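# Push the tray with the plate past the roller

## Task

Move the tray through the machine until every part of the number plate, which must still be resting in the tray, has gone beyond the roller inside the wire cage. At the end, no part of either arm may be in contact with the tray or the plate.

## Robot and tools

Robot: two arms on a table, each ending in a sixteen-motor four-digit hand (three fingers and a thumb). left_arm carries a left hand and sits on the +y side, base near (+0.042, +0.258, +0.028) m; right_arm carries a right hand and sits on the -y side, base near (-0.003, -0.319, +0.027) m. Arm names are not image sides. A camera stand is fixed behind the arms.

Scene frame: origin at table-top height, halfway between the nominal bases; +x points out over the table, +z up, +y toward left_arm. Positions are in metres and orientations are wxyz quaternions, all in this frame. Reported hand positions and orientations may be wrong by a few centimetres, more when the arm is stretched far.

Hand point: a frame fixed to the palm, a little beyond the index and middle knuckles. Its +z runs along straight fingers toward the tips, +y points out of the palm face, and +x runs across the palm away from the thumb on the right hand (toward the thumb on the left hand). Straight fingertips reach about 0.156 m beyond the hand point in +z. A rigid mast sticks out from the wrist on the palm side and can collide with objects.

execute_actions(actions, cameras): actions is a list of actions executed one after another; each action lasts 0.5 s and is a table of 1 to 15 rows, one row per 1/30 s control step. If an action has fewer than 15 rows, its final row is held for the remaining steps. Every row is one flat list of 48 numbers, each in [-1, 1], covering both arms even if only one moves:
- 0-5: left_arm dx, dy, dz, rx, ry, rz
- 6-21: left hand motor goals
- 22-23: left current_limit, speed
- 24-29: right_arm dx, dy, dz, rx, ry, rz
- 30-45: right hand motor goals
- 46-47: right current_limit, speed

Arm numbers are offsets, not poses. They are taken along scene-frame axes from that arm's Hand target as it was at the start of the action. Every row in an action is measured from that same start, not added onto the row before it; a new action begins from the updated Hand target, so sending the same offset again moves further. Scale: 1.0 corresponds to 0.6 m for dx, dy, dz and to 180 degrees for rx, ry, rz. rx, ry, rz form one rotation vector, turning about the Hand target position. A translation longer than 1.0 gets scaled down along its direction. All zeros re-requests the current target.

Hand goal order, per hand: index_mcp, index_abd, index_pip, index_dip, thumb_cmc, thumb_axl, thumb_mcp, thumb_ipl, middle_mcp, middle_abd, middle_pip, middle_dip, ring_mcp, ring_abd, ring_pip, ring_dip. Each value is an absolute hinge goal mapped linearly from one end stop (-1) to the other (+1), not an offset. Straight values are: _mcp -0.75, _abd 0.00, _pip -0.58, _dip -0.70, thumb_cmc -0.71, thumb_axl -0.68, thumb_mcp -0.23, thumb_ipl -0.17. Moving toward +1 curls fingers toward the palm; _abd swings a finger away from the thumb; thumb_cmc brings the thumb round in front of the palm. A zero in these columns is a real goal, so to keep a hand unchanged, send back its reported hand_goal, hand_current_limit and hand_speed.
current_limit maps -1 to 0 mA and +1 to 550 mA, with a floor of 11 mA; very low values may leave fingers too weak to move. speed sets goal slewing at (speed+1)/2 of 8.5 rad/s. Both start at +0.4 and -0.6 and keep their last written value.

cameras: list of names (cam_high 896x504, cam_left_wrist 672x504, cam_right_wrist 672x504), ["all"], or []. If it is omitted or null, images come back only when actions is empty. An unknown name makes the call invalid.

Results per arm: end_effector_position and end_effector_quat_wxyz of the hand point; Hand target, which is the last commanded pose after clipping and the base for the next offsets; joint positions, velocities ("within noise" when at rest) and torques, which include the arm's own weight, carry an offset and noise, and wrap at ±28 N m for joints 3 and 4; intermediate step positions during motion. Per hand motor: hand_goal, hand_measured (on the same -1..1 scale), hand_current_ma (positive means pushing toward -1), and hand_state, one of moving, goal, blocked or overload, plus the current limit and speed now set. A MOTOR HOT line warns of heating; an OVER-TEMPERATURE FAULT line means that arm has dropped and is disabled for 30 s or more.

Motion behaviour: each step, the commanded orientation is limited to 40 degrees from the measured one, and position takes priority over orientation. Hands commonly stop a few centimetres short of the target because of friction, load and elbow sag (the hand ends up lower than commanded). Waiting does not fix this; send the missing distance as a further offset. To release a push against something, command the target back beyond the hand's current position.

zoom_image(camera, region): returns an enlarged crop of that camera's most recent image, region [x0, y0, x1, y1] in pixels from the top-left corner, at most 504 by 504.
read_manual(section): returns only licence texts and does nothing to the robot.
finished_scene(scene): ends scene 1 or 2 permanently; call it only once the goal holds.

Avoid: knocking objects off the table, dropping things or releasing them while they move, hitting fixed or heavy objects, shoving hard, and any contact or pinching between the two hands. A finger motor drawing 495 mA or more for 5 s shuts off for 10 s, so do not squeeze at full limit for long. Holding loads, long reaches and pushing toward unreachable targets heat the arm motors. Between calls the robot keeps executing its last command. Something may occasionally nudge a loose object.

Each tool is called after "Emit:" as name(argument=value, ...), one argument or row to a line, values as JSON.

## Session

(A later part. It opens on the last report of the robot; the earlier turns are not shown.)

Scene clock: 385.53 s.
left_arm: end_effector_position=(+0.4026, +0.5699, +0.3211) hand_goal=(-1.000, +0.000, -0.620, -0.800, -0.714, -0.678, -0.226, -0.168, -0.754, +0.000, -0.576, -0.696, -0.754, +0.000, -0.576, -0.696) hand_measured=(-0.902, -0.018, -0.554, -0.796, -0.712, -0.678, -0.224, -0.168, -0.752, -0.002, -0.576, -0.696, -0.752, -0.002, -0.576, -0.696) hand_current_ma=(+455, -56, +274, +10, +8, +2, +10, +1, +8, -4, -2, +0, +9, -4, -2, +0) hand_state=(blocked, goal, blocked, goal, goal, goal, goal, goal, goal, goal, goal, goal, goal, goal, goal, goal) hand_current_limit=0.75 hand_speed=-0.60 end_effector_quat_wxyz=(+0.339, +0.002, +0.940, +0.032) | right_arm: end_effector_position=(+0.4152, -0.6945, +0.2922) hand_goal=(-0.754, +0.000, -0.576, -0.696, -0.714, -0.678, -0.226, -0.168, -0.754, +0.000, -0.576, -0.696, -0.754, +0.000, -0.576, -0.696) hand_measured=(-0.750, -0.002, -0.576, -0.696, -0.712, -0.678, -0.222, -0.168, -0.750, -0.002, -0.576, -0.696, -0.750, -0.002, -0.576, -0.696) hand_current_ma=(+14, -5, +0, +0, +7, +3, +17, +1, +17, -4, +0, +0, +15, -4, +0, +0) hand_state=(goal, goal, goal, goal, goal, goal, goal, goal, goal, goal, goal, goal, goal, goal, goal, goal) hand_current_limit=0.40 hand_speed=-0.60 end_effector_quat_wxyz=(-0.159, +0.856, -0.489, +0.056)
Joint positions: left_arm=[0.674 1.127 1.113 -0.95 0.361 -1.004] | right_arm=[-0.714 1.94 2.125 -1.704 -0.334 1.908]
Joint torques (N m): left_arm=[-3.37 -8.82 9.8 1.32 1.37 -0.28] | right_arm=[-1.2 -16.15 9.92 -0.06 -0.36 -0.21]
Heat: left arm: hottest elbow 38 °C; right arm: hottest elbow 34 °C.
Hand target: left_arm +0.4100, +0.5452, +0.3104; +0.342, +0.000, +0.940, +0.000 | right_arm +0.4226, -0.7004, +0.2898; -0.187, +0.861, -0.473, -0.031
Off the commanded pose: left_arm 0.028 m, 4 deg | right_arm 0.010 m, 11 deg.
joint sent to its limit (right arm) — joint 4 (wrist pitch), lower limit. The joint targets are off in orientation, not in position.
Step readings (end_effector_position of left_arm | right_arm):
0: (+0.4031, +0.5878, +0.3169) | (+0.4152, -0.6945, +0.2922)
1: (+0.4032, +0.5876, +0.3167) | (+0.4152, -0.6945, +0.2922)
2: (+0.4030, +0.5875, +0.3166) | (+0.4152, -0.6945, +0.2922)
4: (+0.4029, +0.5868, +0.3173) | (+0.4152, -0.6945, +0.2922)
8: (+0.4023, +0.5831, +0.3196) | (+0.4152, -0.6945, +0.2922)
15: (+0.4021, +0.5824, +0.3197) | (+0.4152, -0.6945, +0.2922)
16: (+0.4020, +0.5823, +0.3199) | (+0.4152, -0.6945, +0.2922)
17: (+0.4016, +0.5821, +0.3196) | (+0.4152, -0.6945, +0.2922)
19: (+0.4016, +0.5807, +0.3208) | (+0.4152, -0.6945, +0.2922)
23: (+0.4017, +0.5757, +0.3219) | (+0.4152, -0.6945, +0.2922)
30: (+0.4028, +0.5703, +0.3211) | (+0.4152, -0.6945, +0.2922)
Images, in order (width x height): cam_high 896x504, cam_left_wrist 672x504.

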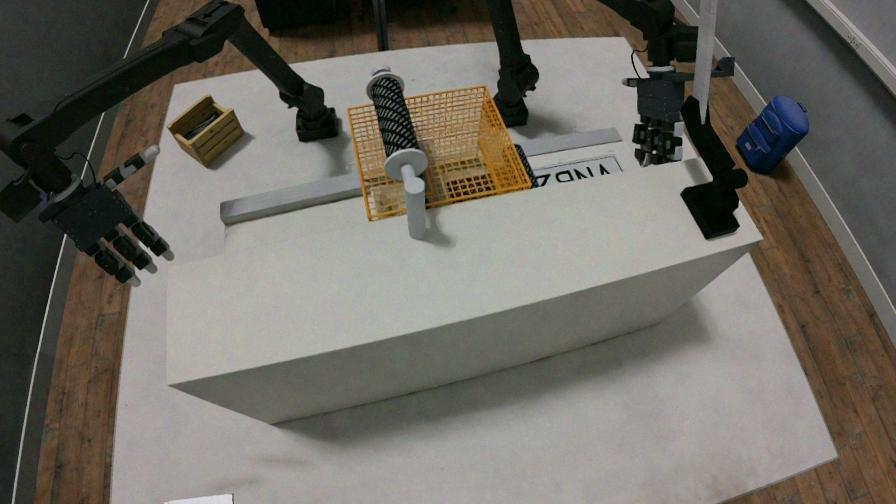

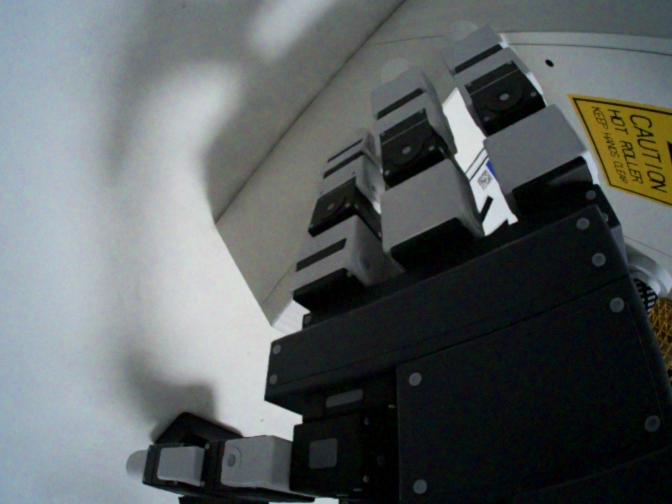

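Emit:
execute_actions(
  actions=[
    [[0.0,0.1,0.02,0,0,0,-1,0,-0.576,-0.696,-0.714,-0.678,-0.226,-0.168,-0.754,0,-0.576,-0.696,-0.754,0,-0.576,-0.696,0.75,-0.6,0.0,0,0.0,0,0,0,-0.754,0,-0.576,-0.696,-0.714,-0.678,-0.226,-0.168,-0.754,0,-0.576,-0.696,-0.754,0,-0.576,-0.696,0.4,-0.6]],
    [[0.05,0.075,0,0,0,0,-0.754,0,0.737,0.464,-0.714,-0.678,-0.226,-0.168,-0.5,0,0.737,0.464,-0.5,0,0.737,0.464,0.75,-0.4,0.0,0,0.0,0,0,0,-0.754,0,-0.576,-0.696,-0.714,-0.678,-0.226,-0.168,-0.754,0,-0.576,-0.696,-0.754,0,-0.576,-0.696,0.4,-0.6]],
    [[0.0,0,0,0,0,0,-0.754,0,0.737,0.464,-0.714,-0.678,-0.226,-0.168,-0.5,0,0.737,0.464,-0.5,0,0.737,0.464,0.75,-0.4,0.0,0,0.0,0,0,0,-0.754,0,-0.576,-0.696,-0.714,-0.678,-0.226,-0.168,-0.754,0,-0.576,-0.696,-0.754,0,-0.576,-0.696,0.4,-0.6]],
  ],
  cameras=["cam_left_wrist","cam_high"],
)

Emit:
zoom_image(
  camera="cam_high",
  region=[580, 60, 760, 240],
)

Scene clock: 412.00 s.
left_arm: end_effector_position=(+0.4277, +0.6348, +0.2893) hand_goal=(-0.754, +0.000, +0.736, +0.464, -0.714, -0.678, -0.226, -0.168, -0.500, +0.000, +0.736, +0.464, -0.500, +0.000, +0.736, +0.464) hand_measured=(-0.754, -0.002, +0.728, +0.460, -0.712, -0.678, -0.224, -0.168, -0.504, -0.002, +0.730, +0.462, -0.504, -0.002, +0.730, +0.462) hand_current_ma=(-2, -7, -24, -10, +6, +2, +10, +1, -13, -4, -19, -8, -14, -4, -21, -7) hand_state=(goal, goal, goal, goal, goal, goal, goal, goal, goal, goal, goal, goal, goal, goal, goal, goal) hand_current_limit=0.75 hand_speed=-0.40 end_effector_quat_wxyz=(+0.321, -0.013, +0.947, -0.019) | right_arm: end_effector_position=(+0.4152, -0.6945, +0.2922) hand_goal=(-0.754, +0.000, -0.576, -0.696, -0.714, -0.678, -0.226, -0.168, -0.754, +0.000, -0.576, -0.696, -0.754, +0.000, -0.576, -0.696) hand_measured=(-0.750, -0.002, -0.576, -0.696, -0.712, -0.678, -0.222, -0.168, -0.750, -0.002, -0.576, -0.696, -0.750, -0.002, -0.576, -0.696) hand_current_ma=(+14, -5, +0, +0, +7, +3, +17, +1, +17, -4, +0, +0, +15, -4, +0, +0) hand_state=(goal, goal, goal, goal, goal, goal, goal, goal, goal, goal, goal, goal, goal, goal, goal, goal) hand_current_limit=0.40 hand_speed=-0.60 end_effector_quat_wxyz=(-0.159, +0.856, -0.489, +0.056)
Joint positions: left_arm=[0.78 1.354 1.268 -1.007 0.465 -0.93] | right_arm=[-0.714 1.94 2.125 -1.704 -0.334 1.908]
Joint torques (N m): left_arm=[0.09 -10.64 17.01 1.1 0.51 0.26] | right_arm=[-1.26 -16.09 9.91 -0.06 -0.36 -0.21]
Heat: left arm: hottest elbow 39 °C; right arm: hottest elbow 34 °C.
Hand target: left_arm +0.4402, +0.6501, +0.3223; +0.342, +0.000, +0.940, +0.000 | right_arm +0.4226, -0.7004, +0.2898; -0.187, +0.861, -0.473, -0.031
Off the commanded pose: left_arm 0.038 m, 4 deg | right_arm 0.010 m, 11 deg.
joint sent to its limit (right arm) — joint 4 (wrist pitch), lower limit. The joint targets are off in orientation, not in position.
Step readings (end_effector_position of left_arm | right_arm):
0: (+0.4026, +0.5699, +0.3211) | (+0.4152, -0.6945, +0.2922)
1: (+0.4026, +0.5699, +0.3211) | (+0.4152, -0.6945, +0.2922)
2: (+0.4026, +0.5699, +0.3203) | (+0.4152, -0.6945, +0.2922)
4: (+0.4021, +0.5733, +0.3164) | (+0.4152, -0.6945, +0.2922)
8: (+0.3978, +0.5874, +0.2996) | (+0.4152, -0.6945, +0.2922)
15: (+0.3970, +0.5916, +0.2807) | (+0.4152, -0.6945, +0.2922)
16: (+0.3975, +0.5911, +0.2815) | (+0.4152, -0.6945, +0.2922)
17: (+0.3987, +0.5916, +0.2825) | (+0.4152, -0.6945, +0.2922)
19: (+0.4050, +0.5996, +0.2880) | (+0.4152, -0.6945, +0.2922)
23: (+0.4212, +0.6234, +0.2957) | (+0.4152, -0.6945, +0.2922)
30: (+0.4262, +0.6339, +0.2865) | (+0.4152, -0.6945, +0.2922)
31: (+0.4263, +0.6340, +0.2863) | (+0.4152, -0.6945, +0.2922)
32: (+0.4265, +0.6337, +0.2863) | (+0.4152, -0.6945, +0.2922)
34: (+0.4268, +0.6340, +0.2870) | (+0.4152, -0.6945, +0.2922)
38: (+0.4273, +0.6345, +0.2886) | (+0.4152, -0.6945, +0.2922)
45: (+0.4277, +0.6348, +0.2893) | (+0.4152, -0.6945, +0.2922)
Images, in order (width x height): cam_high 896x504, cam_left_wrist 672x504.

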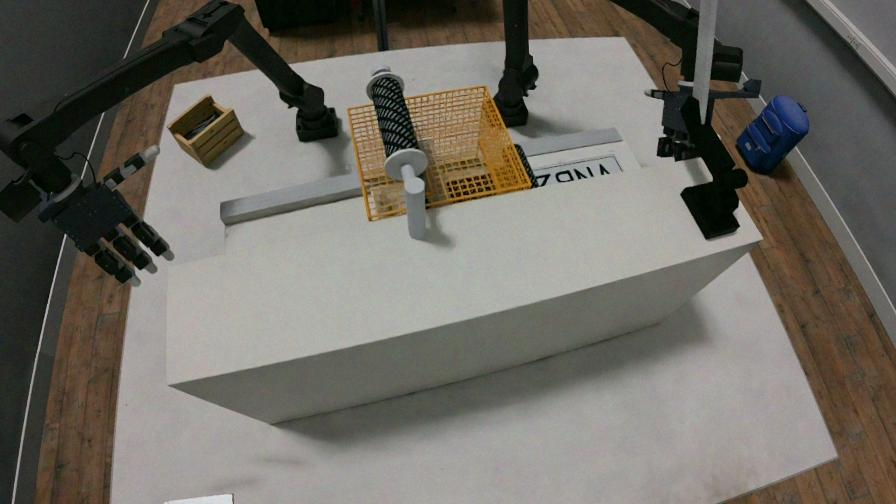

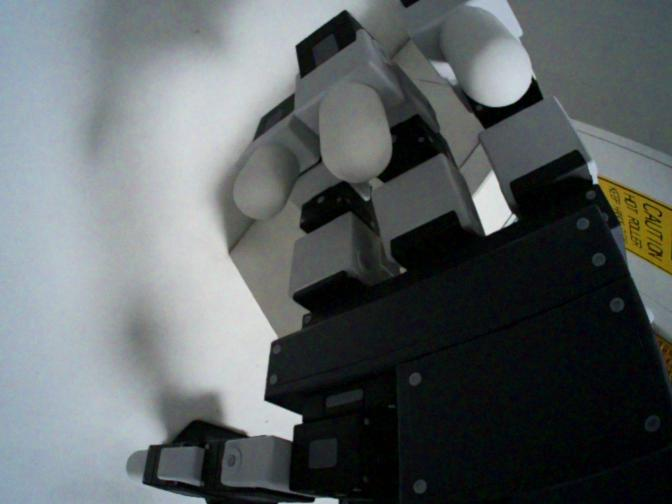

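Scaled by 2.800 from the camera's 896x504 image, which has a finer 1280x720 frame.

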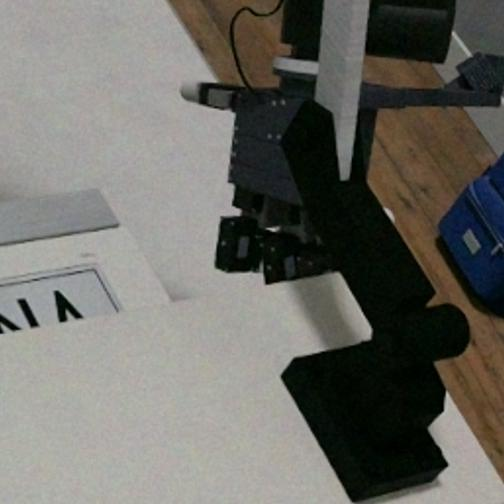

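Emit:
execute_actions(
  actions=[
    [[0.02,-0.05,-0.02,0,0,0,-0.754,0,0.737,0.464,-0.714,-0.678,-0.226,-0.168,-0.5,0,0.737,0.464,-0.5,0,0.737,0.464,0.75,-0.4,0.0,0,0.0,0,0,0,-0.754,0,-0.576,-0.696,-0.714,-0.678,-0.226,-0.168,-0.754,0,-0.576,-0.696,-0.754,0,-0.576,-0.696,0.4,-0.6]],
  ],
  cameras=["cam_left_wrist"],
)

Scene clock: 416.53 s.
left_arm: end_effector_position=(+0.4469, +0.6191, +0.2997) hand_goal=(-0.754, +0.000, +0.736, +0.464, -0.714, -0.678, -0.226, -0.168, -0.500, +0.000, +0.736, +0.464, -0.500, +0.000, +0.736, +0.464) hand_measured=(-0.754, -0.002, +0.728, +0.460, -0.712, -0.678, -0.224, -0.168, -0.504, -0.002, +0.730, +0.462, -0.504, -0.002, +0.730, +0.462) hand_current_ma=(-2, -7, -24, -9, +6, +2, +10, +1, -13, -4, -18, -8, -14, -4, -20, -7) hand_state=(goal, goal, goal, goal, goal, goal, goal, goal, goal, goal, goal, goal, goal, goal, goal, goal) hand_current_limit=0.75 hand_speed=-0.40 end_effector_quat_wxyz=(+0.330, -0.002, +0.944, -0.009) | right_arm: end_effector_position=(+0.4152, -0.6945, +0.2922) hand_goal=(-0.754, +0.000, -0.576, -0.696, -0.714, -0.678, -0.226, -0.168, -0.754, +0.000, -0.576, -0.696, -0.754, +0.000, -0.576, -0.696) hand_measured=(-0.750, -0.002, -0.576, -0.696, -0.712, -0.678, -0.222, -0.168, -0.750, -0.002, -0.576, -0.696, -0.750, -0.002, -0.576, -0.696) hand_current_ma=(+14, -5, +0, +0, +7, +3, +17, +1, +17, -4, +0, +0, +15, -4, +0, +0) hand_state=(goal, goal, goal, goal, goal, goal, goal, goal, goal, goal, goal, goal, goal, goal, goal, goal) hand_current_limit=0.40 hand_speed=-0.60 end_effector_quat_wxyz=(-0.159, +0.856, -0.489, +0.056)
Joint positions: left_arm=[0.723 1.341 1.268 -0.972 0.439 -0.968] | right_arm=[-0.714 1.94 2.125 -1.704 -0.334 1.908]
Joint torques (N m): left_arm=[-0.91 -11.69 11.88 2.29 0.12 0.01] | right_arm=[-1.2 -16.21 9.91 -0.06 -0.36 -0.21]
Heat: left arm: hottest elbow 39 °C; right arm: hottest elbow 34 °C.
Hand target: left_arm +0.4522, +0.6201, +0.3103; +0.342, +0.000, +0.940, +0.000 | right_arm +0.4226, -0.7004, +0.2898; -0.187, +0.861, -0.473, -0.031
Off the commanded pose: left_arm 0.012 m, 2 deg | right_arm 0.010 m, 11 deg.
joint sent to its limit (right arm) — joint 4 (wrist pitch), lower limit. The joint targets are off in orientation, not in position.
Step readings (end_effector_position of left_arm | right_arm):
0: (+0.4277, +0.6348, +0.2893) | (+0.4152, -0.6945, +0.2922)
1: (+0.4277, +0.6348, +0.2893) | (+0.4152, -0.6945, +0.2922)
2: (+0.4276, +0.6349, +0.2893) | (+0.4152, -0.6945, +0.2922)
4: (+0.4293, +0.6344, +0.2901) | (+0.4152, -0.6945, +0.2922)
8: (+0.4409, +0.6259, +0.2944) | (+0.4152, -0.6945, +0.2922)
15: (+0.4473, +0.6188, +0.2997) | (+0.4152, -0.6945, +0.2922)
Images, in order (width x height): cam_left_wrist 672x504.

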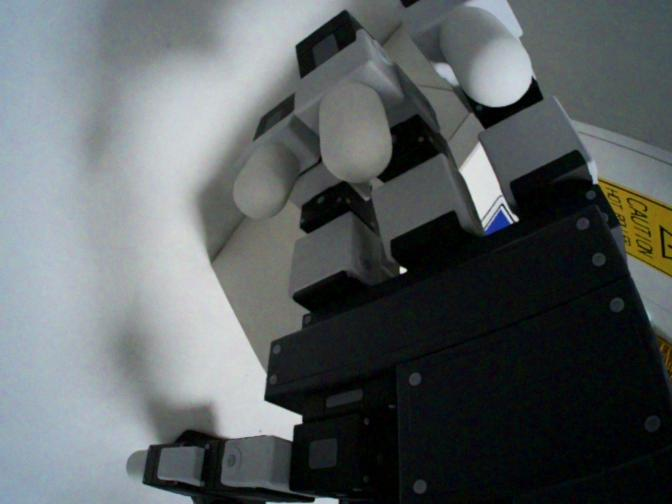

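Emit:
execute_actions(
  actions=[
    [[-0.01,0,-0.04,0,0,0,-0.754,0,0.737,0.464,-0.714,-0.678,-0.226,-0.168,-0.5,0,0.737,0.464,-0.5,0,0.737,0.464,0.75,-0.4,0.0,0,0.0,0,0,0,-0.754,0,-0.576,-0.696,-0.714,-0.678,-0.226,-0.168,-0.754,0,-0.576,-0.696,-0.754,0,-0.576,-0.696,0.4,-0.6]],
    [[0,-0.03,0,0,0,0,-0.754,0,0.737,0.464,-0.714,-0.678,-0.226,-0.168,-0.5,0,0.737,0.464,-0.5,0,0.737,0.464,0.75,-0.4,0.0,0,0.0,0,0,0,-0.754,0,-0.576,-0.696,-0.714,-0.678,-0.226,-0.168,-0.754,0,-0.576,-0.696,-0.754,0,-0.576,-0.696,0.4,-0.6]],
  ],
  cameras=["cam_left_wrist","cam_high"],
)

Emit:
zoom_image(
  camera="cam_high",
  region=[580, 60, 760, 240],
)

Scene clock: 422.97 s.
left_arm: end_effector_position=(+0.4423, +0.6066, +0.2857) hand_goal=(-0.754, +0.000, +0.736, +0.464, -0.714, -0.678, -0.226, -0.168, -0.500, +0.000, +0.736, +0.464, -0.500, +0.000, +0.736, +0.464) hand_measured=(-0.754, -0.002, +0.728, +0.460, -0.712, -0.678, -0.224, -0.168, -0.504, -0.002, +0.730, +0.462, -0.504, -0.002, +0.730, +0.462) hand_current_ma=(-2, -7, -24, -9, +6, +2, +10, +1, -13, -4, -18, -8, -14, -4, -20, -7) hand_state=(goal, goal, goal, goal, goal, goal, goal, goal, goal, goal, goal, goal, goal, goal, goal, goal) hand_current_limit=0.75 hand_speed=-0.40 end_effector_quat_wxyz=(+0.335, -0.003, +0.942, -0.002) | right_arm: end_effector_position=(+0.4152, -0.6945, +0.2922) hand_goal=(-0.754, +0.000, -0.576, -0.696, -0.714, -0.678, -0.226, -0.168, -0.754, +0.000, -0.576, -0.696, -0.754, +0.000, -0.576, -0.696) hand_measured=(-0.750, -0.002, -0.576, -0.696, -0.712, -0.678, -0.222, -0.168, -0.750, -0.002, -0.576, -0.696, -0.750, -0.002, -0.576, -0.696) hand_current_ma=(+14, -5, +0, +0, +7, +3, +17, +1, +17, -4, +0, +0, +15, -4, +0, +0) hand_state=(goal, goal, goal, goal, goal, goal, goal, goal, goal, goal, goal, goal, goal, goal, goal, goal) hand_current_limit=0.40 hand_speed=-0.60 end_effector_quat_wxyz=(-0.159, +0.856, -0.489, +0.056)
Joint positions: left_arm=[0.705 1.303 1.188 -0.903 0.425 -0.99] | right_arm=[-0.714 1.94 2.125 -1.704 -0.334 1.908]
Joint torques (N m): left_arm=[-1.38 -11.11 10.24 2.33 0.1 0.01] | right_arm=[-1.14 -16.15 9.94 -0.05 -0.36 -0.21]
Heat: left arm: hottest elbow 39 °C; right arm: hottest elbow 34 °C.
Hand target: left_arm +0.4460, +0.6022, +0.2862; +0.342, +0.000, +0.940, +0.000 | right_arm +0.4226, -0.7004, +0.2898; -0.187, +0.861, -0.473, -0.031
Off the commanded pose: left_arm 0.006 m, 1 deg | right_arm 0.010 m, 11 deg.
joint sent to its limit (right arm) — joint 4 (wrist pitch), lower limit. The joint targets are off in orientation, not in position.
Step readings (end_effector_position of left_arm | right_arm):
0: (+0.4469, +0.6191, +0.2997) | (+0.4152, -0.6945, +0.2922)
1: (+0.4469, +0.6191, +0.2997) | (+0.4152, -0.6945, +0.2922)
2: (+0.4474, +0.6195, +0.2996) | (+0.4152, -0.6945, +0.2922)
4: (+0.4488, +0.6207, +0.2988) | (+0.4152, -0.6945, +0.2922)
8: (+0.4469, +0.6191, +0.2892) | (+0.4152, -0.6945, +0.2922)
15: (+0.4456, +0.6179, +0.2832) | (+0.4152, -0.6945, +0.2922)
16: (+0.4458, +0.6181, +0.2837) | (+0.4152, -0.6945, +0.2922)
17: (+0.4458, +0.6185, +0.2840) | (+0.4152, -0.6945, +0.2922)
19: (+0.4445, +0.6167, +0.2830) | (+0.4152, -0.6945, +0.2922)
23: (+0.4412, +0.6103, +0.2827) | (+0.4152, -0.6945, +0.2922)
30: (+0.4427, +0.6065, +0.2859) | (+0.4152, -0.6945, +0.2922)
Images, in order (width x height): cam_high 896x504, cam_left_wrist 672x504.

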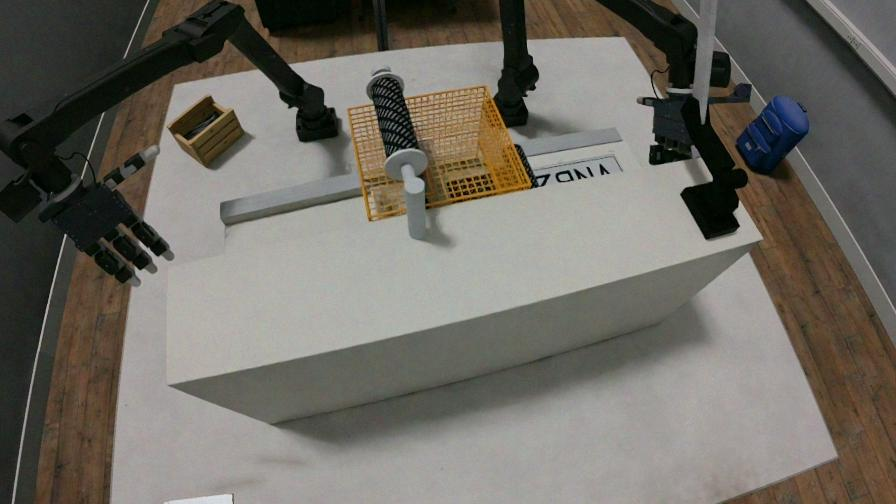

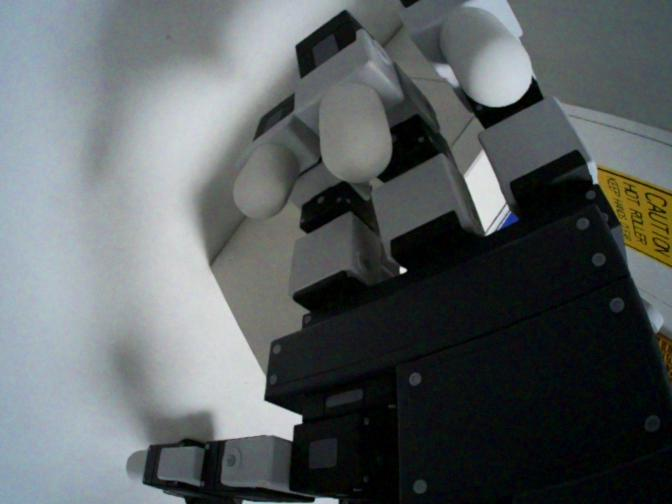

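Scaled by 2.800 from the camera's 896x504 image, which has a finer 1280x720 frame.

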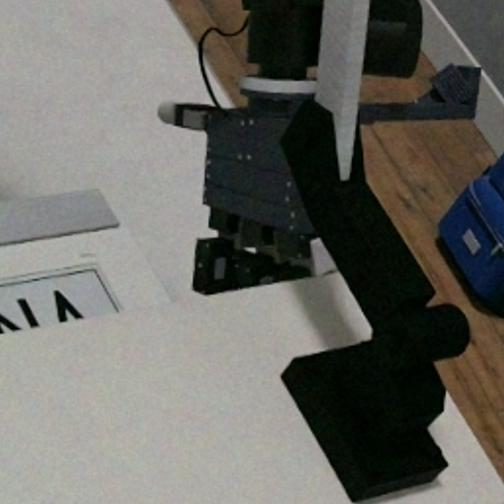

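Emit:
execute_actions(
  actions=[
    [[-0.005,-0.01,-0.015,0,0,0,-0.754,0,0.737,0.464,-0.714,-0.678,-0.226,-0.168,-0.5,0,0.737,0.464,-0.5,0,0.737,0.464,0.75,-0.4,0.0,0,0.0,0,0,0,-0.754,0,-0.576,-0.696,-0.714,-0.678,-0.226,-0.168,-0.754,0,-0.576,-0.696,-0.754,0,-0.576,-0.696,0.4,-0.6]],
    [[0,-0.04,0,0,0,0,-0.754,0,0.737,0.464,-0.714,-0.678,-0.226,-0.168,-0.5,0,0.737,0.464,-0.5,0,0.737,0.464,0.75,-0.4,0.0,0,0.0,0,0,0,-0.754,0,-0.576,-0.696,-0.714,-0.678,-0.226,-0.168,-0.754,0,-0.576,-0.696,-0.754,0,-0.576,-0.696,0.4,-0.6]],
    [[0,-0.04,0,0,0,0,-0.754,0,0.737,0.464,-0.714,-0.678,-0.226,-0.168,-0.5,0,0.737,0.464,-0.5,0,0.737,0.464,0.75,-0.4,0.0,0,0.0,0,0,0,-0.754,0,-0.576,-0.696,-0.714,-0.678,-0.226,-0.168,-0.754,0,-0.576,-0.696,-0.754,0,-0.576,-0.696,0.4,-0.6]],
  ],
  cameras=["cam_left_wrist","cam_high"],
)

Emit:
zoom_image(
  camera="cam_high",
  region=[580, 60, 760, 240],
)

Scene clock: 431.00 s.
left_arm: end_effector_position=(+0.4366, +0.5697, +0.2807) hand_goal=(-0.754, +0.000, +0.736, +0.464, -0.714, -0.678, -0.226, -0.168, -0.500, +0.000, +0.736, +0.464, -0.500, +0.000, +0.736, +0.464) hand_measured=(-0.710, -0.002, +0.728, +0.460, -0.714, -0.678, -0.224, -0.168, -0.504, -0.002, +0.730, +0.462, -0.504, -0.002, +0.730, +0.462) hand_current_ma=(+184, -7, -23, -9, +2, +2, +11, +1, -14, -4, -18, -7, -14, -4, -20, -7) hand_state=(blocked, goal, goal, goal, goal, goal, goal, goal, goal, goal, goal, goal, goal, goal, goal, goal) hand_current_limit=0.75 hand_speed=-0.40 end_effector_quat_wxyz=(+0.335, -0.002, +0.942, +0.020) | right_arm: end_effector_position=(+0.4152, -0.6945, +0.2922) hand_goal=(-0.754, +0.000, -0.576, -0.696, -0.714, -0.678, -0.226, -0.168, -0.754, +0.000, -0.576, -0.696, -0.754, +0.000, -0.576, -0.696) hand_measured=(-0.750, -0.002, -0.576, -0.696, -0.712, -0.678, -0.222, -0.168, -0.750, -0.002, -0.576, -0.696, -0.750, -0.002, -0.576, -0.696) hand_current_ma=(+14, -5, +0, +0, +7, +3, +17, +1, +17, -4, +0, +0, +15, -4, +0, +0) hand_state=(goal, goal, goal, goal, goal, goal, goal, goal, goal, goal, goal, goal, goal, goal, goal, goal) hand_current_limit=0.40 hand_speed=-0.60 end_effector_quat_wxyz=(-0.159, +0.856, -0.489, +0.056)
Joint positions: left_arm=[0.623 1.216 1.085 -0.837 0.345 -1.057] | right_arm=[-0.714 1.94 2.125 -1.704 -0.334 1.908]
Joint torques (N m): left_arm=[-3.08 -10.52 9.84 1.74 0.85 -0.16] | right_arm=[-1.2 -16.15 9.95 -0.05 -0.36 -0.21]
Heat: left arm: hottest elbow 40 °C; right arm: hottest elbow 34 °C.
Hand target: left_arm +0.4431, +0.5481, +0.2773; +0.342, +0.000, +0.940, +0.000 | right_arm +0.4226, -0.7004, +0.2898; -0.187, +0.861, -0.473, -0.031
Off the commanded pose: left_arm 0.023 m, 2 deg | right_arm 0.010 m, 11 deg.
joint sent to its limit (right arm) — joint 4 (wrist pitch), lower limit. The joint targets are off in orientation, not in position.
Step readings (end_effector_position of left_arm | right_arm):
0: (+0.4423, +0.6066, +0.2857) | (+0.4152, -0.6945, +0.2922)
1: (+0.4423, +0.6065, +0.2855) | (+0.4152, -0.6945, +0.2922)
2: (+0.4425, +0.6065, +0.2852) | (+0.4152, -0.6945, +0.2922)
4: (+0.4418, +0.6058, +0.2832) | (+0.4152, -0.6945, +0.2922)
8: (+0.4391, +0.6018, +0.2763) | (+0.4152, -0.6945, +0.2922)
15: (+0.4391, +0.6006, +0.2741) | (+0.4152, -0.6945, +0.2922)
16: (+0.4390, +0.6007, +0.2743) | (+0.4152, -0.6945, +0.2922)
17: (+0.4388, +0.6004, +0.2744) | (+0.4152, -0.6945, +0.2922)
19: (+0.4382, +0.5960, +0.2740) | (+0.4152, -0.6945, +0.2922)
23: (+0.4392, +0.5803, +0.2740) | (+0.4152, -0.6945, +0.2922)
30: (+0.4398, +0.5775, +0.2780) | (+0.4152, -0.6945, +0.2922)
31: (+0.4399, +0.5771, +0.2777) | (+0.4152, -0.6945, +0.2922)
32: (+0.4400, +0.5761, +0.2776) | (+0.4152, -0.6945, +0.2922)
34: (+0.4388, +0.5737, +0.2770) | (+0.4152, -0.6945, +0.2922)
38: (+0.4375, +0.5701, +0.2805) | (+0.4152, -0.6945, +0.2922)
45: (+0.4366, +0.5699, +0.2808) | (+0.4152, -0.6945, +0.2922)
Images, in order (width x height): cam_high 896x504, cam_left_wrist 672x504.

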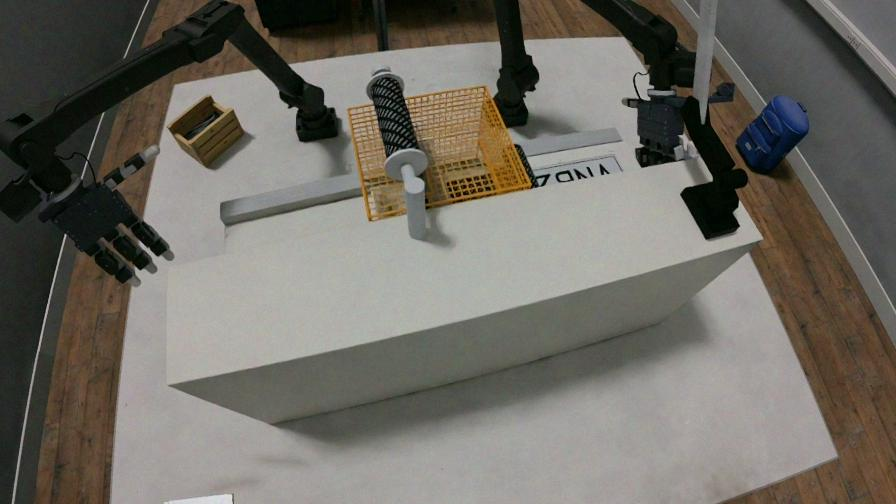

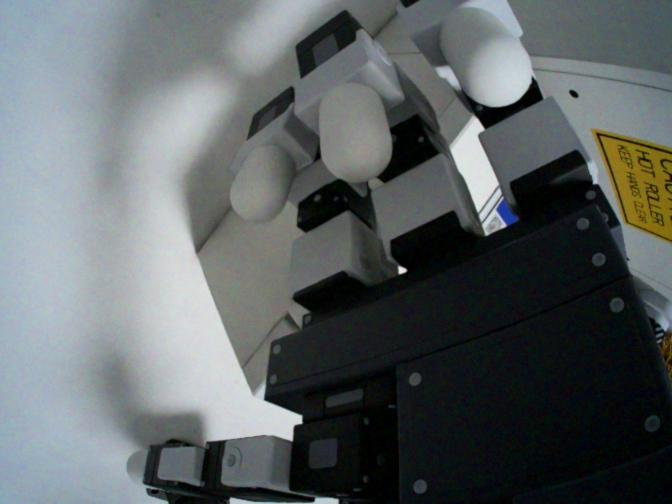

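Scaled by 2.800 from the camera's 896x504 image, which has a finer 1280x720 frame.

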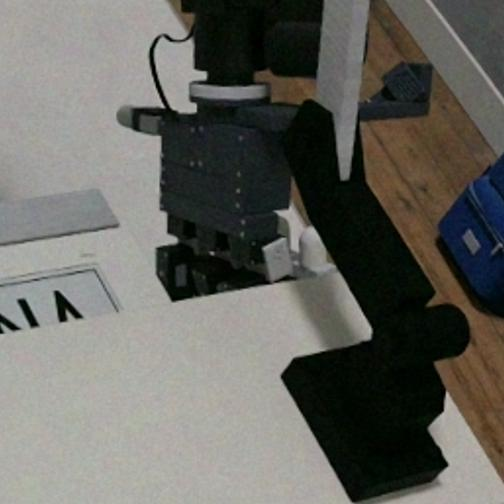

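Emit:
execute_actions(
  actions=[
    [[0,-0.04,0,0,0,0,-0.754,0,0.737,0.464,-0.714,-0.678,-0.226,-0.168,-0.5,0,0.737,0.464,-0.5,0,0.737,0.464,0.75,-0.4,0.0,0,0.0,0,0,0,-0.754,0,-0.576,-0.696,-0.714,-0.678,-0.226,-0.168,-0.754,0,-0.576,-0.696,-0.754,0,-0.576,-0.696,0.4,-0.6]],
    [[0,-0.04,0,0,0,0,-0.754,0,0.737,0.464,-0.714,-0.678,-0.226,-0.168,-0.5,0,0.737,0.464,-0.5,0,0.737,0.464,0.75,-0.4,0.0,0,0.0,0,0,0,-0.754,0,-0.576,-0.696,-0.714,-0.678,-0.226,-0.168,-0.754,0,-0.576,-0.696,-0.754,0,-0.576,-0.696,0.4,-0.6]],
  ],
  cameras=["cam_left_wrist","cam_high"],
)

Emit:
zoom_image(
  camera="cam_high",
  region=[580, 60, 760, 240],
)

Scene clock: 438.27 s.
left_arm: end_effector_position=(+0.4394, +0.5226, +0.2845) hand_goal=(-0.754, +0.000, +0.736, +0.464, -0.714, -0.678, -0.226, -0.168, -0.500, +0.000, +0.736, +0.464, -0.500, +0.000, +0.736, +0.464) hand_measured=(-0.692, -0.002, +0.728, +0.460, -0.714, -0.678, -0.224, -0.168, -0.504, -0.002, +0.730, +0.462, -0.504, -0.002, +0.730, +0.462) hand_current_ma=(+279, -7, -23, -9, +2, +2, +11, +1, -14, -4, -18, -7, -14, -4, -20, -7) hand_state=(blocked, goal, goal, goal, goal, goal, goal, goal, goal, goal, goal, goal, goal, goal, goal, goal) hand_current_limit=0.75 hand_speed=-0.40 end_effector_quat_wxyz=(+0.339, +0.003, +0.940, +0.027) | right_arm: end_effector_position=(+0.4152, -0.6945, +0.2922) hand_goal=(-0.754, +0.000, -0.576, -0.696, -0.714, -0.678, -0.226, -0.168, -0.754, +0.000, -0.576, -0.696, -0.754, +0.000, -0.576, -0.696) hand_measured=(-0.750, -0.002, -0.576, -0.696, -0.712, -0.678, -0.222, -0.168, -0.750, -0.002, -0.576, -0.696, -0.750, -0.002, -0.576, -0.696) hand_current_ma=(+14, -5, +0, +0, +7, +3, +17, +1, +17, -4, +0, +0, +15, -4, +0, +0) hand_state=(goal, goal, goal, goal, goal, goal, goal, goal, goal, goal, goal, goal, goal, goal, goal, goal) hand_current_limit=0.40 hand_speed=-0.60 end_effector_quat_wxyz=(-0.159, +0.856, -0.489, +0.056)
Joint positions: left_arm=[0.507 1.139 1.024 -0.809 0.272 -1.146] | right_arm=[-0.714 1.94 2.125 -1.704 -0.334 1.908]
Joint torques (N m): left_arm=[-3.08 -9.11 10.14 1.48 0.96 -0.24] | right_arm=[-1.2 -16.15 9.92 -0.05 -0.36 -0.21]
Heat: left arm: hottest elbow 40 °C; right arm: hottest elbow 34 °C.
Hand target: left_arm +0.4431, +0.5001, +0.2771; +0.342, +0.000, +0.940, +0.000 | right_arm +0.4226, -0.7004, +0.2898; -0.187, +0.861, -0.473, -0.031
Off the commanded pose: left_arm 0.024 m, 3 deg | right_arm 0.010 m, 11 deg.
joint sent to its limit (right arm) — joint 4 (wrist pitch), lower limit. The joint targets are off in orientation, not in position.
Step readings (end_effector_position of left_arm | right_arm):
0: (+0.4366, +0.5697, +0.2807) | (+0.4152, -0.6945, +0.2922)
1: (+0.4363, +0.5699, +0.2806) | (+0.4152, -0.6945, +0.2922)
2: (+0.4362, +0.5693, +0.2807) | (+0.4152, -0.6945, +0.2922)
4: (+0.4357, +0.5674, +0.2828) | (+0.4152, -0.6945, +0.2922)
8: (+0.4361, +0.5595, +0.2859) | (+0.4152, -0.6945, +0.2922)
15: (+0.4379, +0.5479, +0.2848) | (+0.4152, -0.6945, +0.2922)
16: (+0.4379, +0.5473, +0.2846) | (+0.4152, -0.6945, +0.2922)
17: (+0.4373, +0.5465, +0.2845) | (+0.4152, -0.6945, +0.2922)
19: (+0.4369, +0.5446, +0.2860) | (+0.4152, -0.6945, +0.2922)
23: (+0.4378, +0.5359, +0.2868) | (+0.4152, -0.6945, +0.2922)
30: (+0.4398, +0.5229, +0.2850) | (+0.4152, -0.6945, +0.2922)
Images, in order (width x height): cam_high 896x504, cam_left_wrist 672x504.

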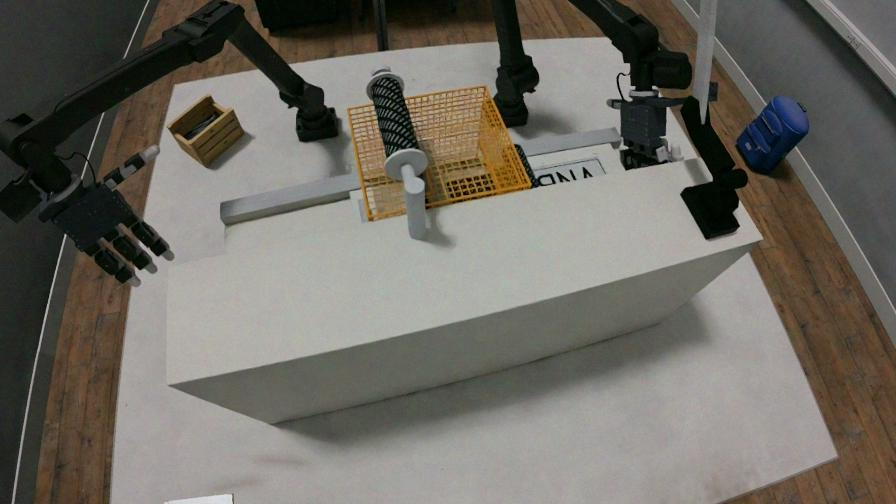

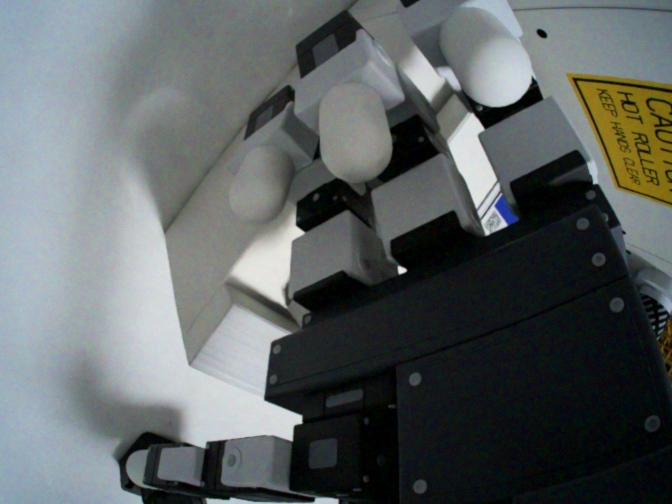

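Scaled by 2.800 from the camera's 896x504 image, which has a finer 1280x720 frame.

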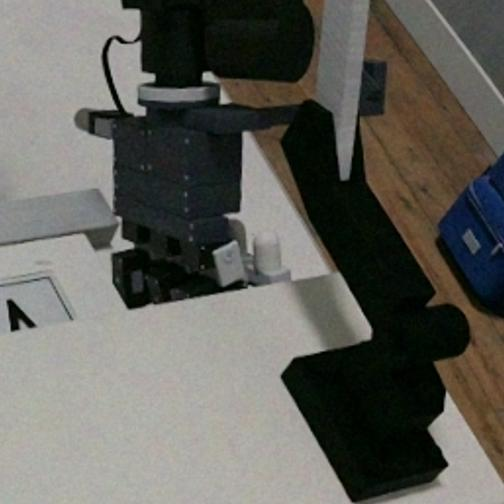

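Emit:
execute_actions(
  actions=[
    [[0,-0.04,-0.005,0,0,0,-0.754,0,0.737,0.464,-0.714,-0.678,-0.226,-0.168,-0.5,0,0.737,0.464,-0.5,0,0.737,0.464,0.75,-0.4,0.0,0,0.0,0,0,0,-0.754,0,-0.576,-0.696,-0.714,-0.678,-0.226,-0.168,-0.754,0,-0.576,-0.696,-0.754,0,-0.576,-0.696,0.4,-0.6]],
    [[0,-0.04,0,0,0,0,-0.754,0,0.737,0.464,-0.714,-0.678,-0.226,-0.168,-0.5,0,0.737,0.464,-0.5,0,0.737,0.464,0.75,-0.4,0.0,0,0.0,0,0,0,-0.754,0,-0.576,-0.696,-0.714,-0.678,-0.226,-0.168,-0.754,0,-0.576,-0.696,-0.754,0,-0.576,-0.696,0.4,-0.6]],
  ],
  cameras=["all"],
)

Emit:
zoom_image(
  camera="cam_high",
  region=[580, 60, 760, 240],
)

Emit:
zoom_image(
  camera="cam_left_wrist",
  region=[400, 0, 672, 400],
)

Emit:
zoom_image(
  camera="cam_right_wrist",
  region=[360, 260, 540, 460],
)

Scene clock: 449.07 s.
left_arm: end_effector_position=(+0.4344, +0.4989, +0.3041) hand_goal=(-0.754, +0.000, +0.736, +0.464, -0.714, -0.678, -0.226, -0.168, -0.500, +0.000, +0.736, +0.464, -0.500, +0.000, +0.736, +0.464) hand_measured=(-0.520, -0.002, +0.730, +0.462, -0.714, -0.678, -0.224, -0.168, -0.504, -0.002, +0.730, +0.462, -0.504, -0.002, +0.730, +0.462) hand_current_ma=(+481, -7, -22, -9, +2, +2, +11, +1, -14, -4, -17, -7, -14, -4, -19, -7) hand_state=(blocked, goal, goal, goal, goal, goal, goal, goal, goal, goal, goal, goal, goal, goal, goal, goal) hand_current_limit=0.75 hand_speed=-0.40 end_effector_quat_wxyz=(+0.350, +0.000, +0.934, +0.064) | right_arm: end_effector_position=(+0.4152, -0.6945, +0.2922) hand_goal=(-0.754, +0.000, -0.576, -0.696, -0.714, -0.678, -0.226, -0.168, -0.754, +0.000, -0.576, -0.696, -0.754, +0.000, -0.576, -0.696) hand_measured=(-0.750, -0.002, -0.576, -0.696, -0.712, -0.678, -0.222, -0.168, -0.750, -0.002, -0.576, -0.696, -0.750, -0.002, -0.576, -0.696) hand_current_ma=(+14, -5, +0, +0, +7, +3, +17, +1, +17, -4, +0, +0, +15, -4, +0, +0) hand_state=(goal, goal, goal, goal, goal, goal, goal, goal, goal, goal, goal, goal, goal, goal, goal, goal) hand_current_limit=0.40 hand_speed=-0.60 end_effector_quat_wxyz=(-0.159, +0.856, -0.489, +0.056)
Joint positions: left_arm=[0.42 1.067 0.992 -0.782 0.16 -1.208] | right_arm=[-0.714 1.94 2.125 -1.704 -0.334 1.908]
Joint torques (N m): left_arm=[-5.77 -7.06 9.03 0.94 2.16 -0.57] | right_arm=[-1.2 -16.09 9.92 -0.06 -0.36 -0.2]
Heat: left arm: hottest elbow 40 °C; right arm: hottest elbow 34 °C.
Hand target: left_arm +0.4431, +0.4522, +0.2743; +0.342, +0.000, +0.940, +0.000 | right_arm +0.4226, -0.7004, +0.2898; -0.187, +0.861, -0.473, -0.031
Off the commanded pose: left_arm 0.056 m, 7 deg | right_arm 0.010 m, 11 deg.
joint sent to its limit (right arm) — joint 4 (wrist pitch), lower limit. The joint targets are off in orientation, not in position.
Step readings (end_effector_position of left_arm | right_arm):
0: (+0.4394, +0.5226, +0.2845) | (+0.4152, -0.6945, +0.2922)
1: (+0.4393, +0.5226, +0.2847) | (+0.4152, -0.6945, +0.2922)
2: (+0.4385, +0.5223, +0.2843) | (+0.4152, -0.6945, +0.2922)
4: (+0.4379, +0.5210, +0.2862) | (+0.4152, -0.6945, +0.2922)
8: (+0.4372, +0.5180, +0.2894) | (+0.4152, -0.6945, +0.2922)
15: (+0.4366, +0.5173, +0.2897) | (+0.4152, -0.6945, +0.2922)
16: (+0.4365, +0.5174, +0.2896) | (+0.4152, -0.6945, +0.2922)
17: (+0.4362, +0.5168, +0.2899) | (+0.4152, -0.6945, +0.2922)
19: (+0.4358, +0.5148, +0.2918) | (+0.4152, -0.6945, +0.2922)
23: (+0.4347, +0.5086, +0.2953) | (+0.4152, -0.6945, +0.2922)
30: (+0.4346, +0.5017, +0.3028) | (+0.4152, -0.6945, +0.2922)

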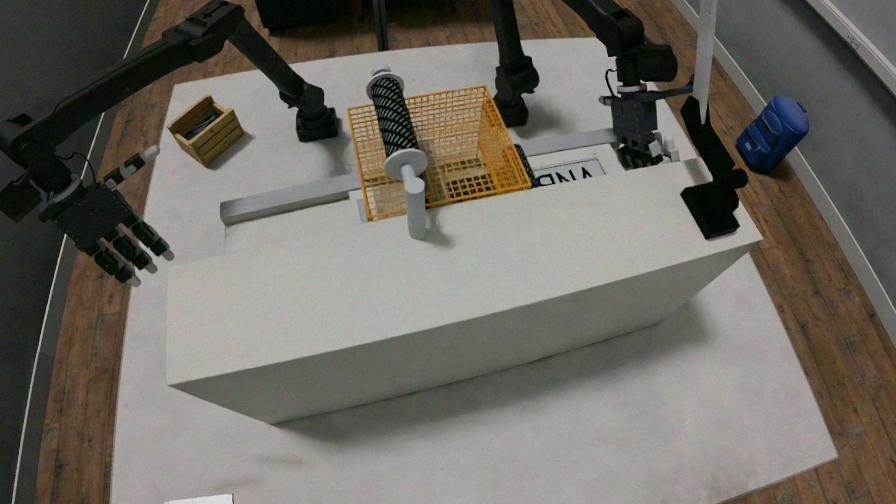

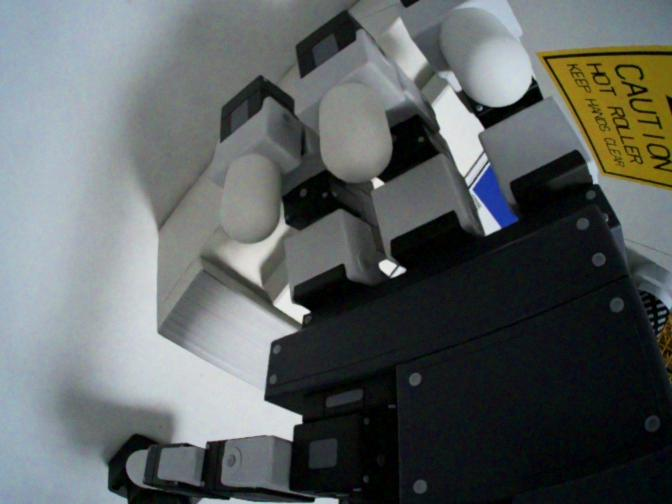

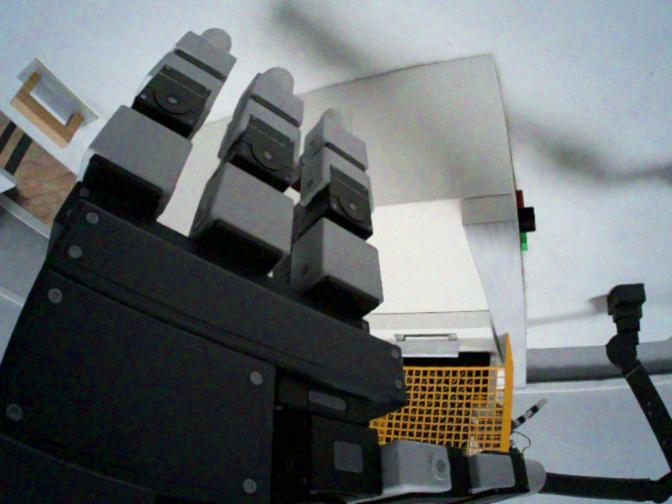

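Scaled by 2.800 from the camera's 896x504 image, which has a finer 1280x720 frame.

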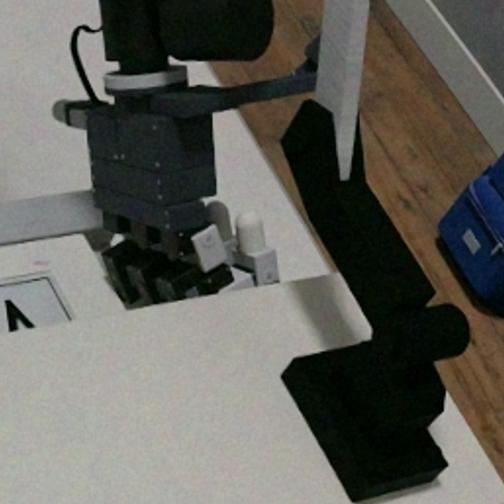

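Scaled by 1.260 from the camera's 672x504 image, which has a finer 960x720 frame.

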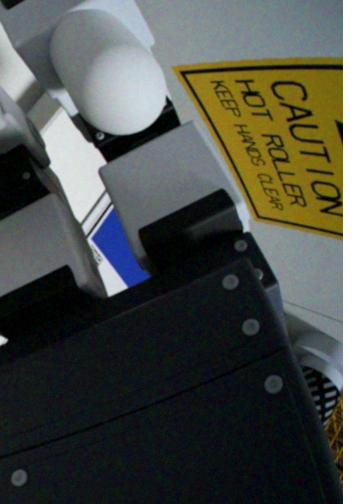

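Scaled by 2.520 from the camera's 672x504 image, which has a finer 960x720 frame.

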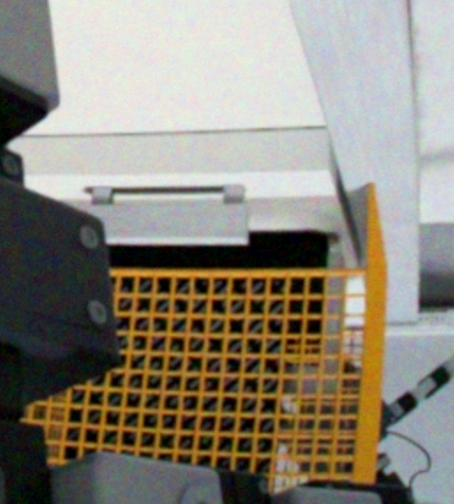

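Emit:
execute_actions(
  actions=[
    [[0,0.13,0.01,0,0,0,-0.754,0,0.737,0.464,-0.714,-0.678,-0.226,-0.168,-0.5,0,0.737,0.464,-0.5,0,0.737,0.464,0.75,-0.4,0.0,0,0.0,0,0,0,-0.754,0,-0.576,-0.696,-0.714,-0.678,-0.226,-0.168,-0.754,0,-0.576,-0.696,-0.754,0,-0.576,-0.696,0.4,-0.6]],
    [[0,0.03,0,0,0,0,-0.754,0,0.8,0.464,-0.714,-0.678,-0.226,-0.168,-0.5,0,0.737,0.464,-0.5,0,0.737,0.464,0.75,-0.4,0.0,0,0.0,0,0,0,-0.754,0,-0.576,-0.696,-0.714,-0.678,-0.226,-0.168,-0.754,0,-0.576,-0.696,-0.754,0,-0.576,-0.696,0.4,-0.6]],
  ],
  cameras=["cam_left_wrist","cam_high"],
)

Emit:
zoom_image(
  camera="cam_high",
  region=[580, 60, 760, 240],
)

Emit:
zoom_image(
  camera="cam_left_wrist",
  region=[150, 0, 500, 400],
)

Scene clock: 487.73 s.
left_arm: end_effector_position=(+0.4325, +0.5337, +0.2660) hand_goal=(-0.754, +0.000, +0.800, +0.464, -0.714, -0.678, -0.226, -0.168, -0.500, +0.000, +0.736, +0.464, -0.500, +0.000, +0.736, +0.464) hand_measured=(-0.762, -0.004, +0.788, +0.462, -0.714, -0.678, -0.222, -0.168, -0.504, -0.002, +0.730, +0.462, -0.504, -0.002, +0.730, +0.462) hand_current_ma=(-29, -11, -44, -9, +1, +2, +14, +1, -13, -4, -16, -7, -13, -4, -18, -7) hand_state=(goal, goal, goal, goal, goal, goal, goal, goal, goal, goal, goal, goal, goal, goal, goal, goal) hand_current_limit=0.75 hand_speed=-0.40 end_effector_quat_wxyz=(+0.337, -0.007, +0.941, -0.011) | right_arm: end_effector_position=(+0.4152, -0.6945, +0.2922) hand_goal=(-0.754, +0.000, -0.576, -0.696, -0.714, -0.678, -0.226, -0.168, -0.754, +0.000, -0.576, -0.696, -0.754, +0.000, -0.576, -0.696) hand_measured=(-0.750, -0.002, -0.576, -0.696, -0.712, -0.678, -0.222, -0.168, -0.750, -0.002, -0.576, -0.696, -0.750, -0.002, -0.576, -0.696) hand_current_ma=(+14, -5, +0, +0, +7, +3, +17, +1, +17, -4, +0, +0, +15, -4, +0, +0) hand_state=(goal, goal, goal, goal, goal, goal, goal, goal, goal, goal, goal, goal, goal, goal, goal, goal) hand_current_limit=0.40 hand_speed=-0.60 end_effector_quat_wxyz=(-0.159, +0.856, -0.489, +0.056)
Joint positions: left_arm=[0.574 1.168 1.022 -0.829 0.368 -1.123] | right_arm=[-0.714 1.94 2.125 -1.704 -0.334 1.908]
Joint torques (N m): left_arm=[0.44 -6.18 15.46 1.22 0.09 0.33] | right_arm=[-1.26 -16.09 9.92 -0.08 -0.36 -0.21]
Heat: left arm: hottest elbow 39 °C; right arm: hottest elbow 34 °C.
Hand target: left_arm +0.4431, +0.5481, +0.2801; +0.342, +0.000, +0.940, +0.000 | right_arm +0.4226, -0.7004, +0.2898; -0.187, +0.861, -0.473, -0.031
Off the commanded pose: left_arm 0.023 m, 2 deg | right_arm 0.010 m, 11 deg.
joint sent to its limit (right arm) — joint 4 (wrist pitch), lower limit. The joint targets are off in orientation, not in position.
Step readings (end_effector_position of left_arm | right_arm):
0: (+0.4344, +0.4989, +0.3041) | (+0.4152, -0.6945, +0.2922)
1: (+0.4344, +0.4989, +0.3041) | (+0.4152, -0.6945, +0.2922)
2: (+0.4344, +0.4996, +0.3034) | (+0.4152, -0.6945, +0.2922)
4: (+0.4344, +0.5042, +0.2990) | (+0.4152, -0.6945, +0.2922)
8: (+0.4305, +0.5222, +0.2802) | (+0.4152, -0.6945, +0.2922)
15: (+0.4313, +0.5281, +0.2681) | (+0.4152, -0.6945, +0.2922)
16: (+0.4317, +0.5279, +0.2684) | (+0.4152, -0.6945, +0.2922)
17: (+0.4318, +0.5283, +0.2684) | (+0.4152, -0.6945, +0.2922)
19: (+0.4322, +0.5291, +0.2674) | (+0.4152, -0.6945, +0.2922)
23: (+0.4326, +0.5323, +0.2660) | (+0.4152, -0.6945, +0.2922)
30: (+0.4326, +0.5338, +0.2662) | (+0.4152, -0.6945, +0.2922)
Images, in order (width x height): cam_high 896x504, cam_left_wrist 672x504.

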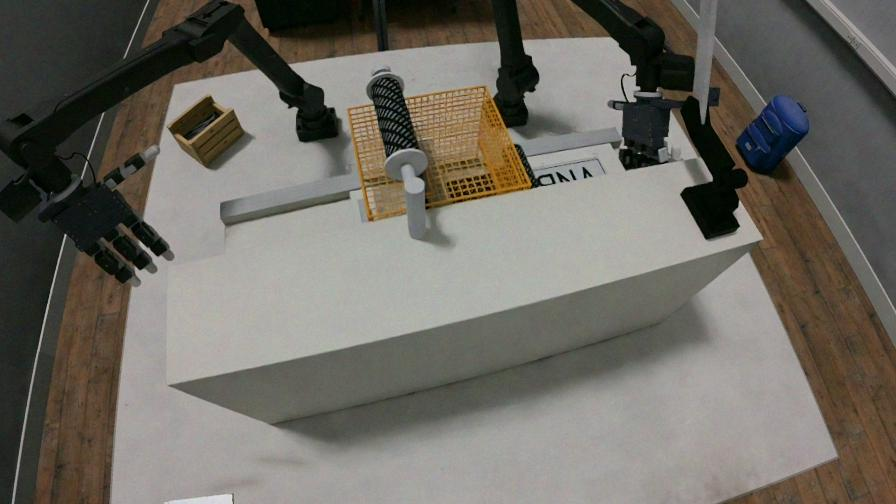

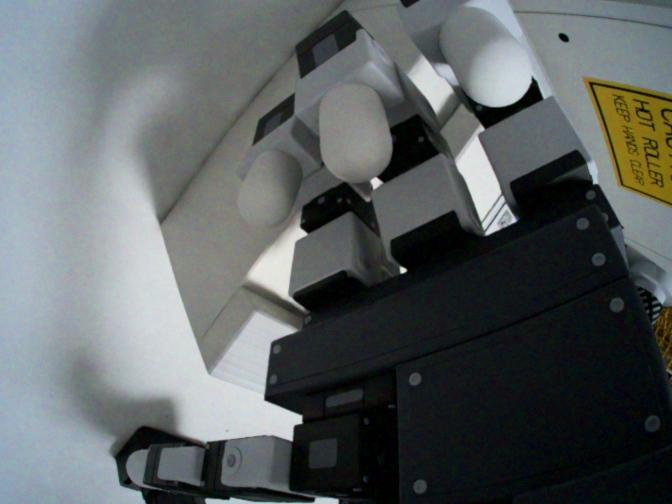

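Scaled by 2.800 from the camera's 896x504 image, which has a finer 1280x720 frame.

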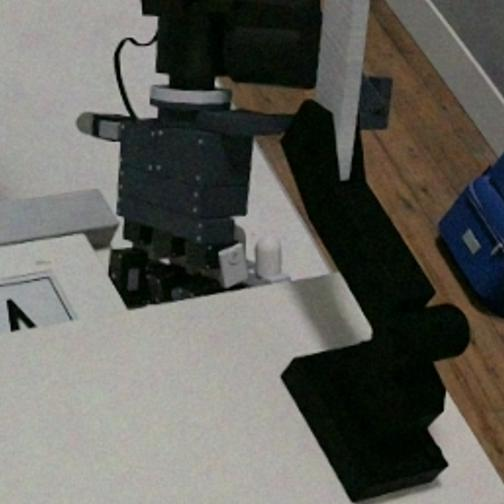

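Scaled by 1.260 from the camera's 672x504 image, which has a finer 960x720 frame.

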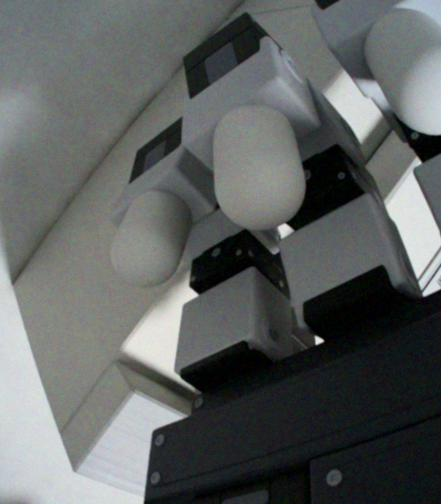

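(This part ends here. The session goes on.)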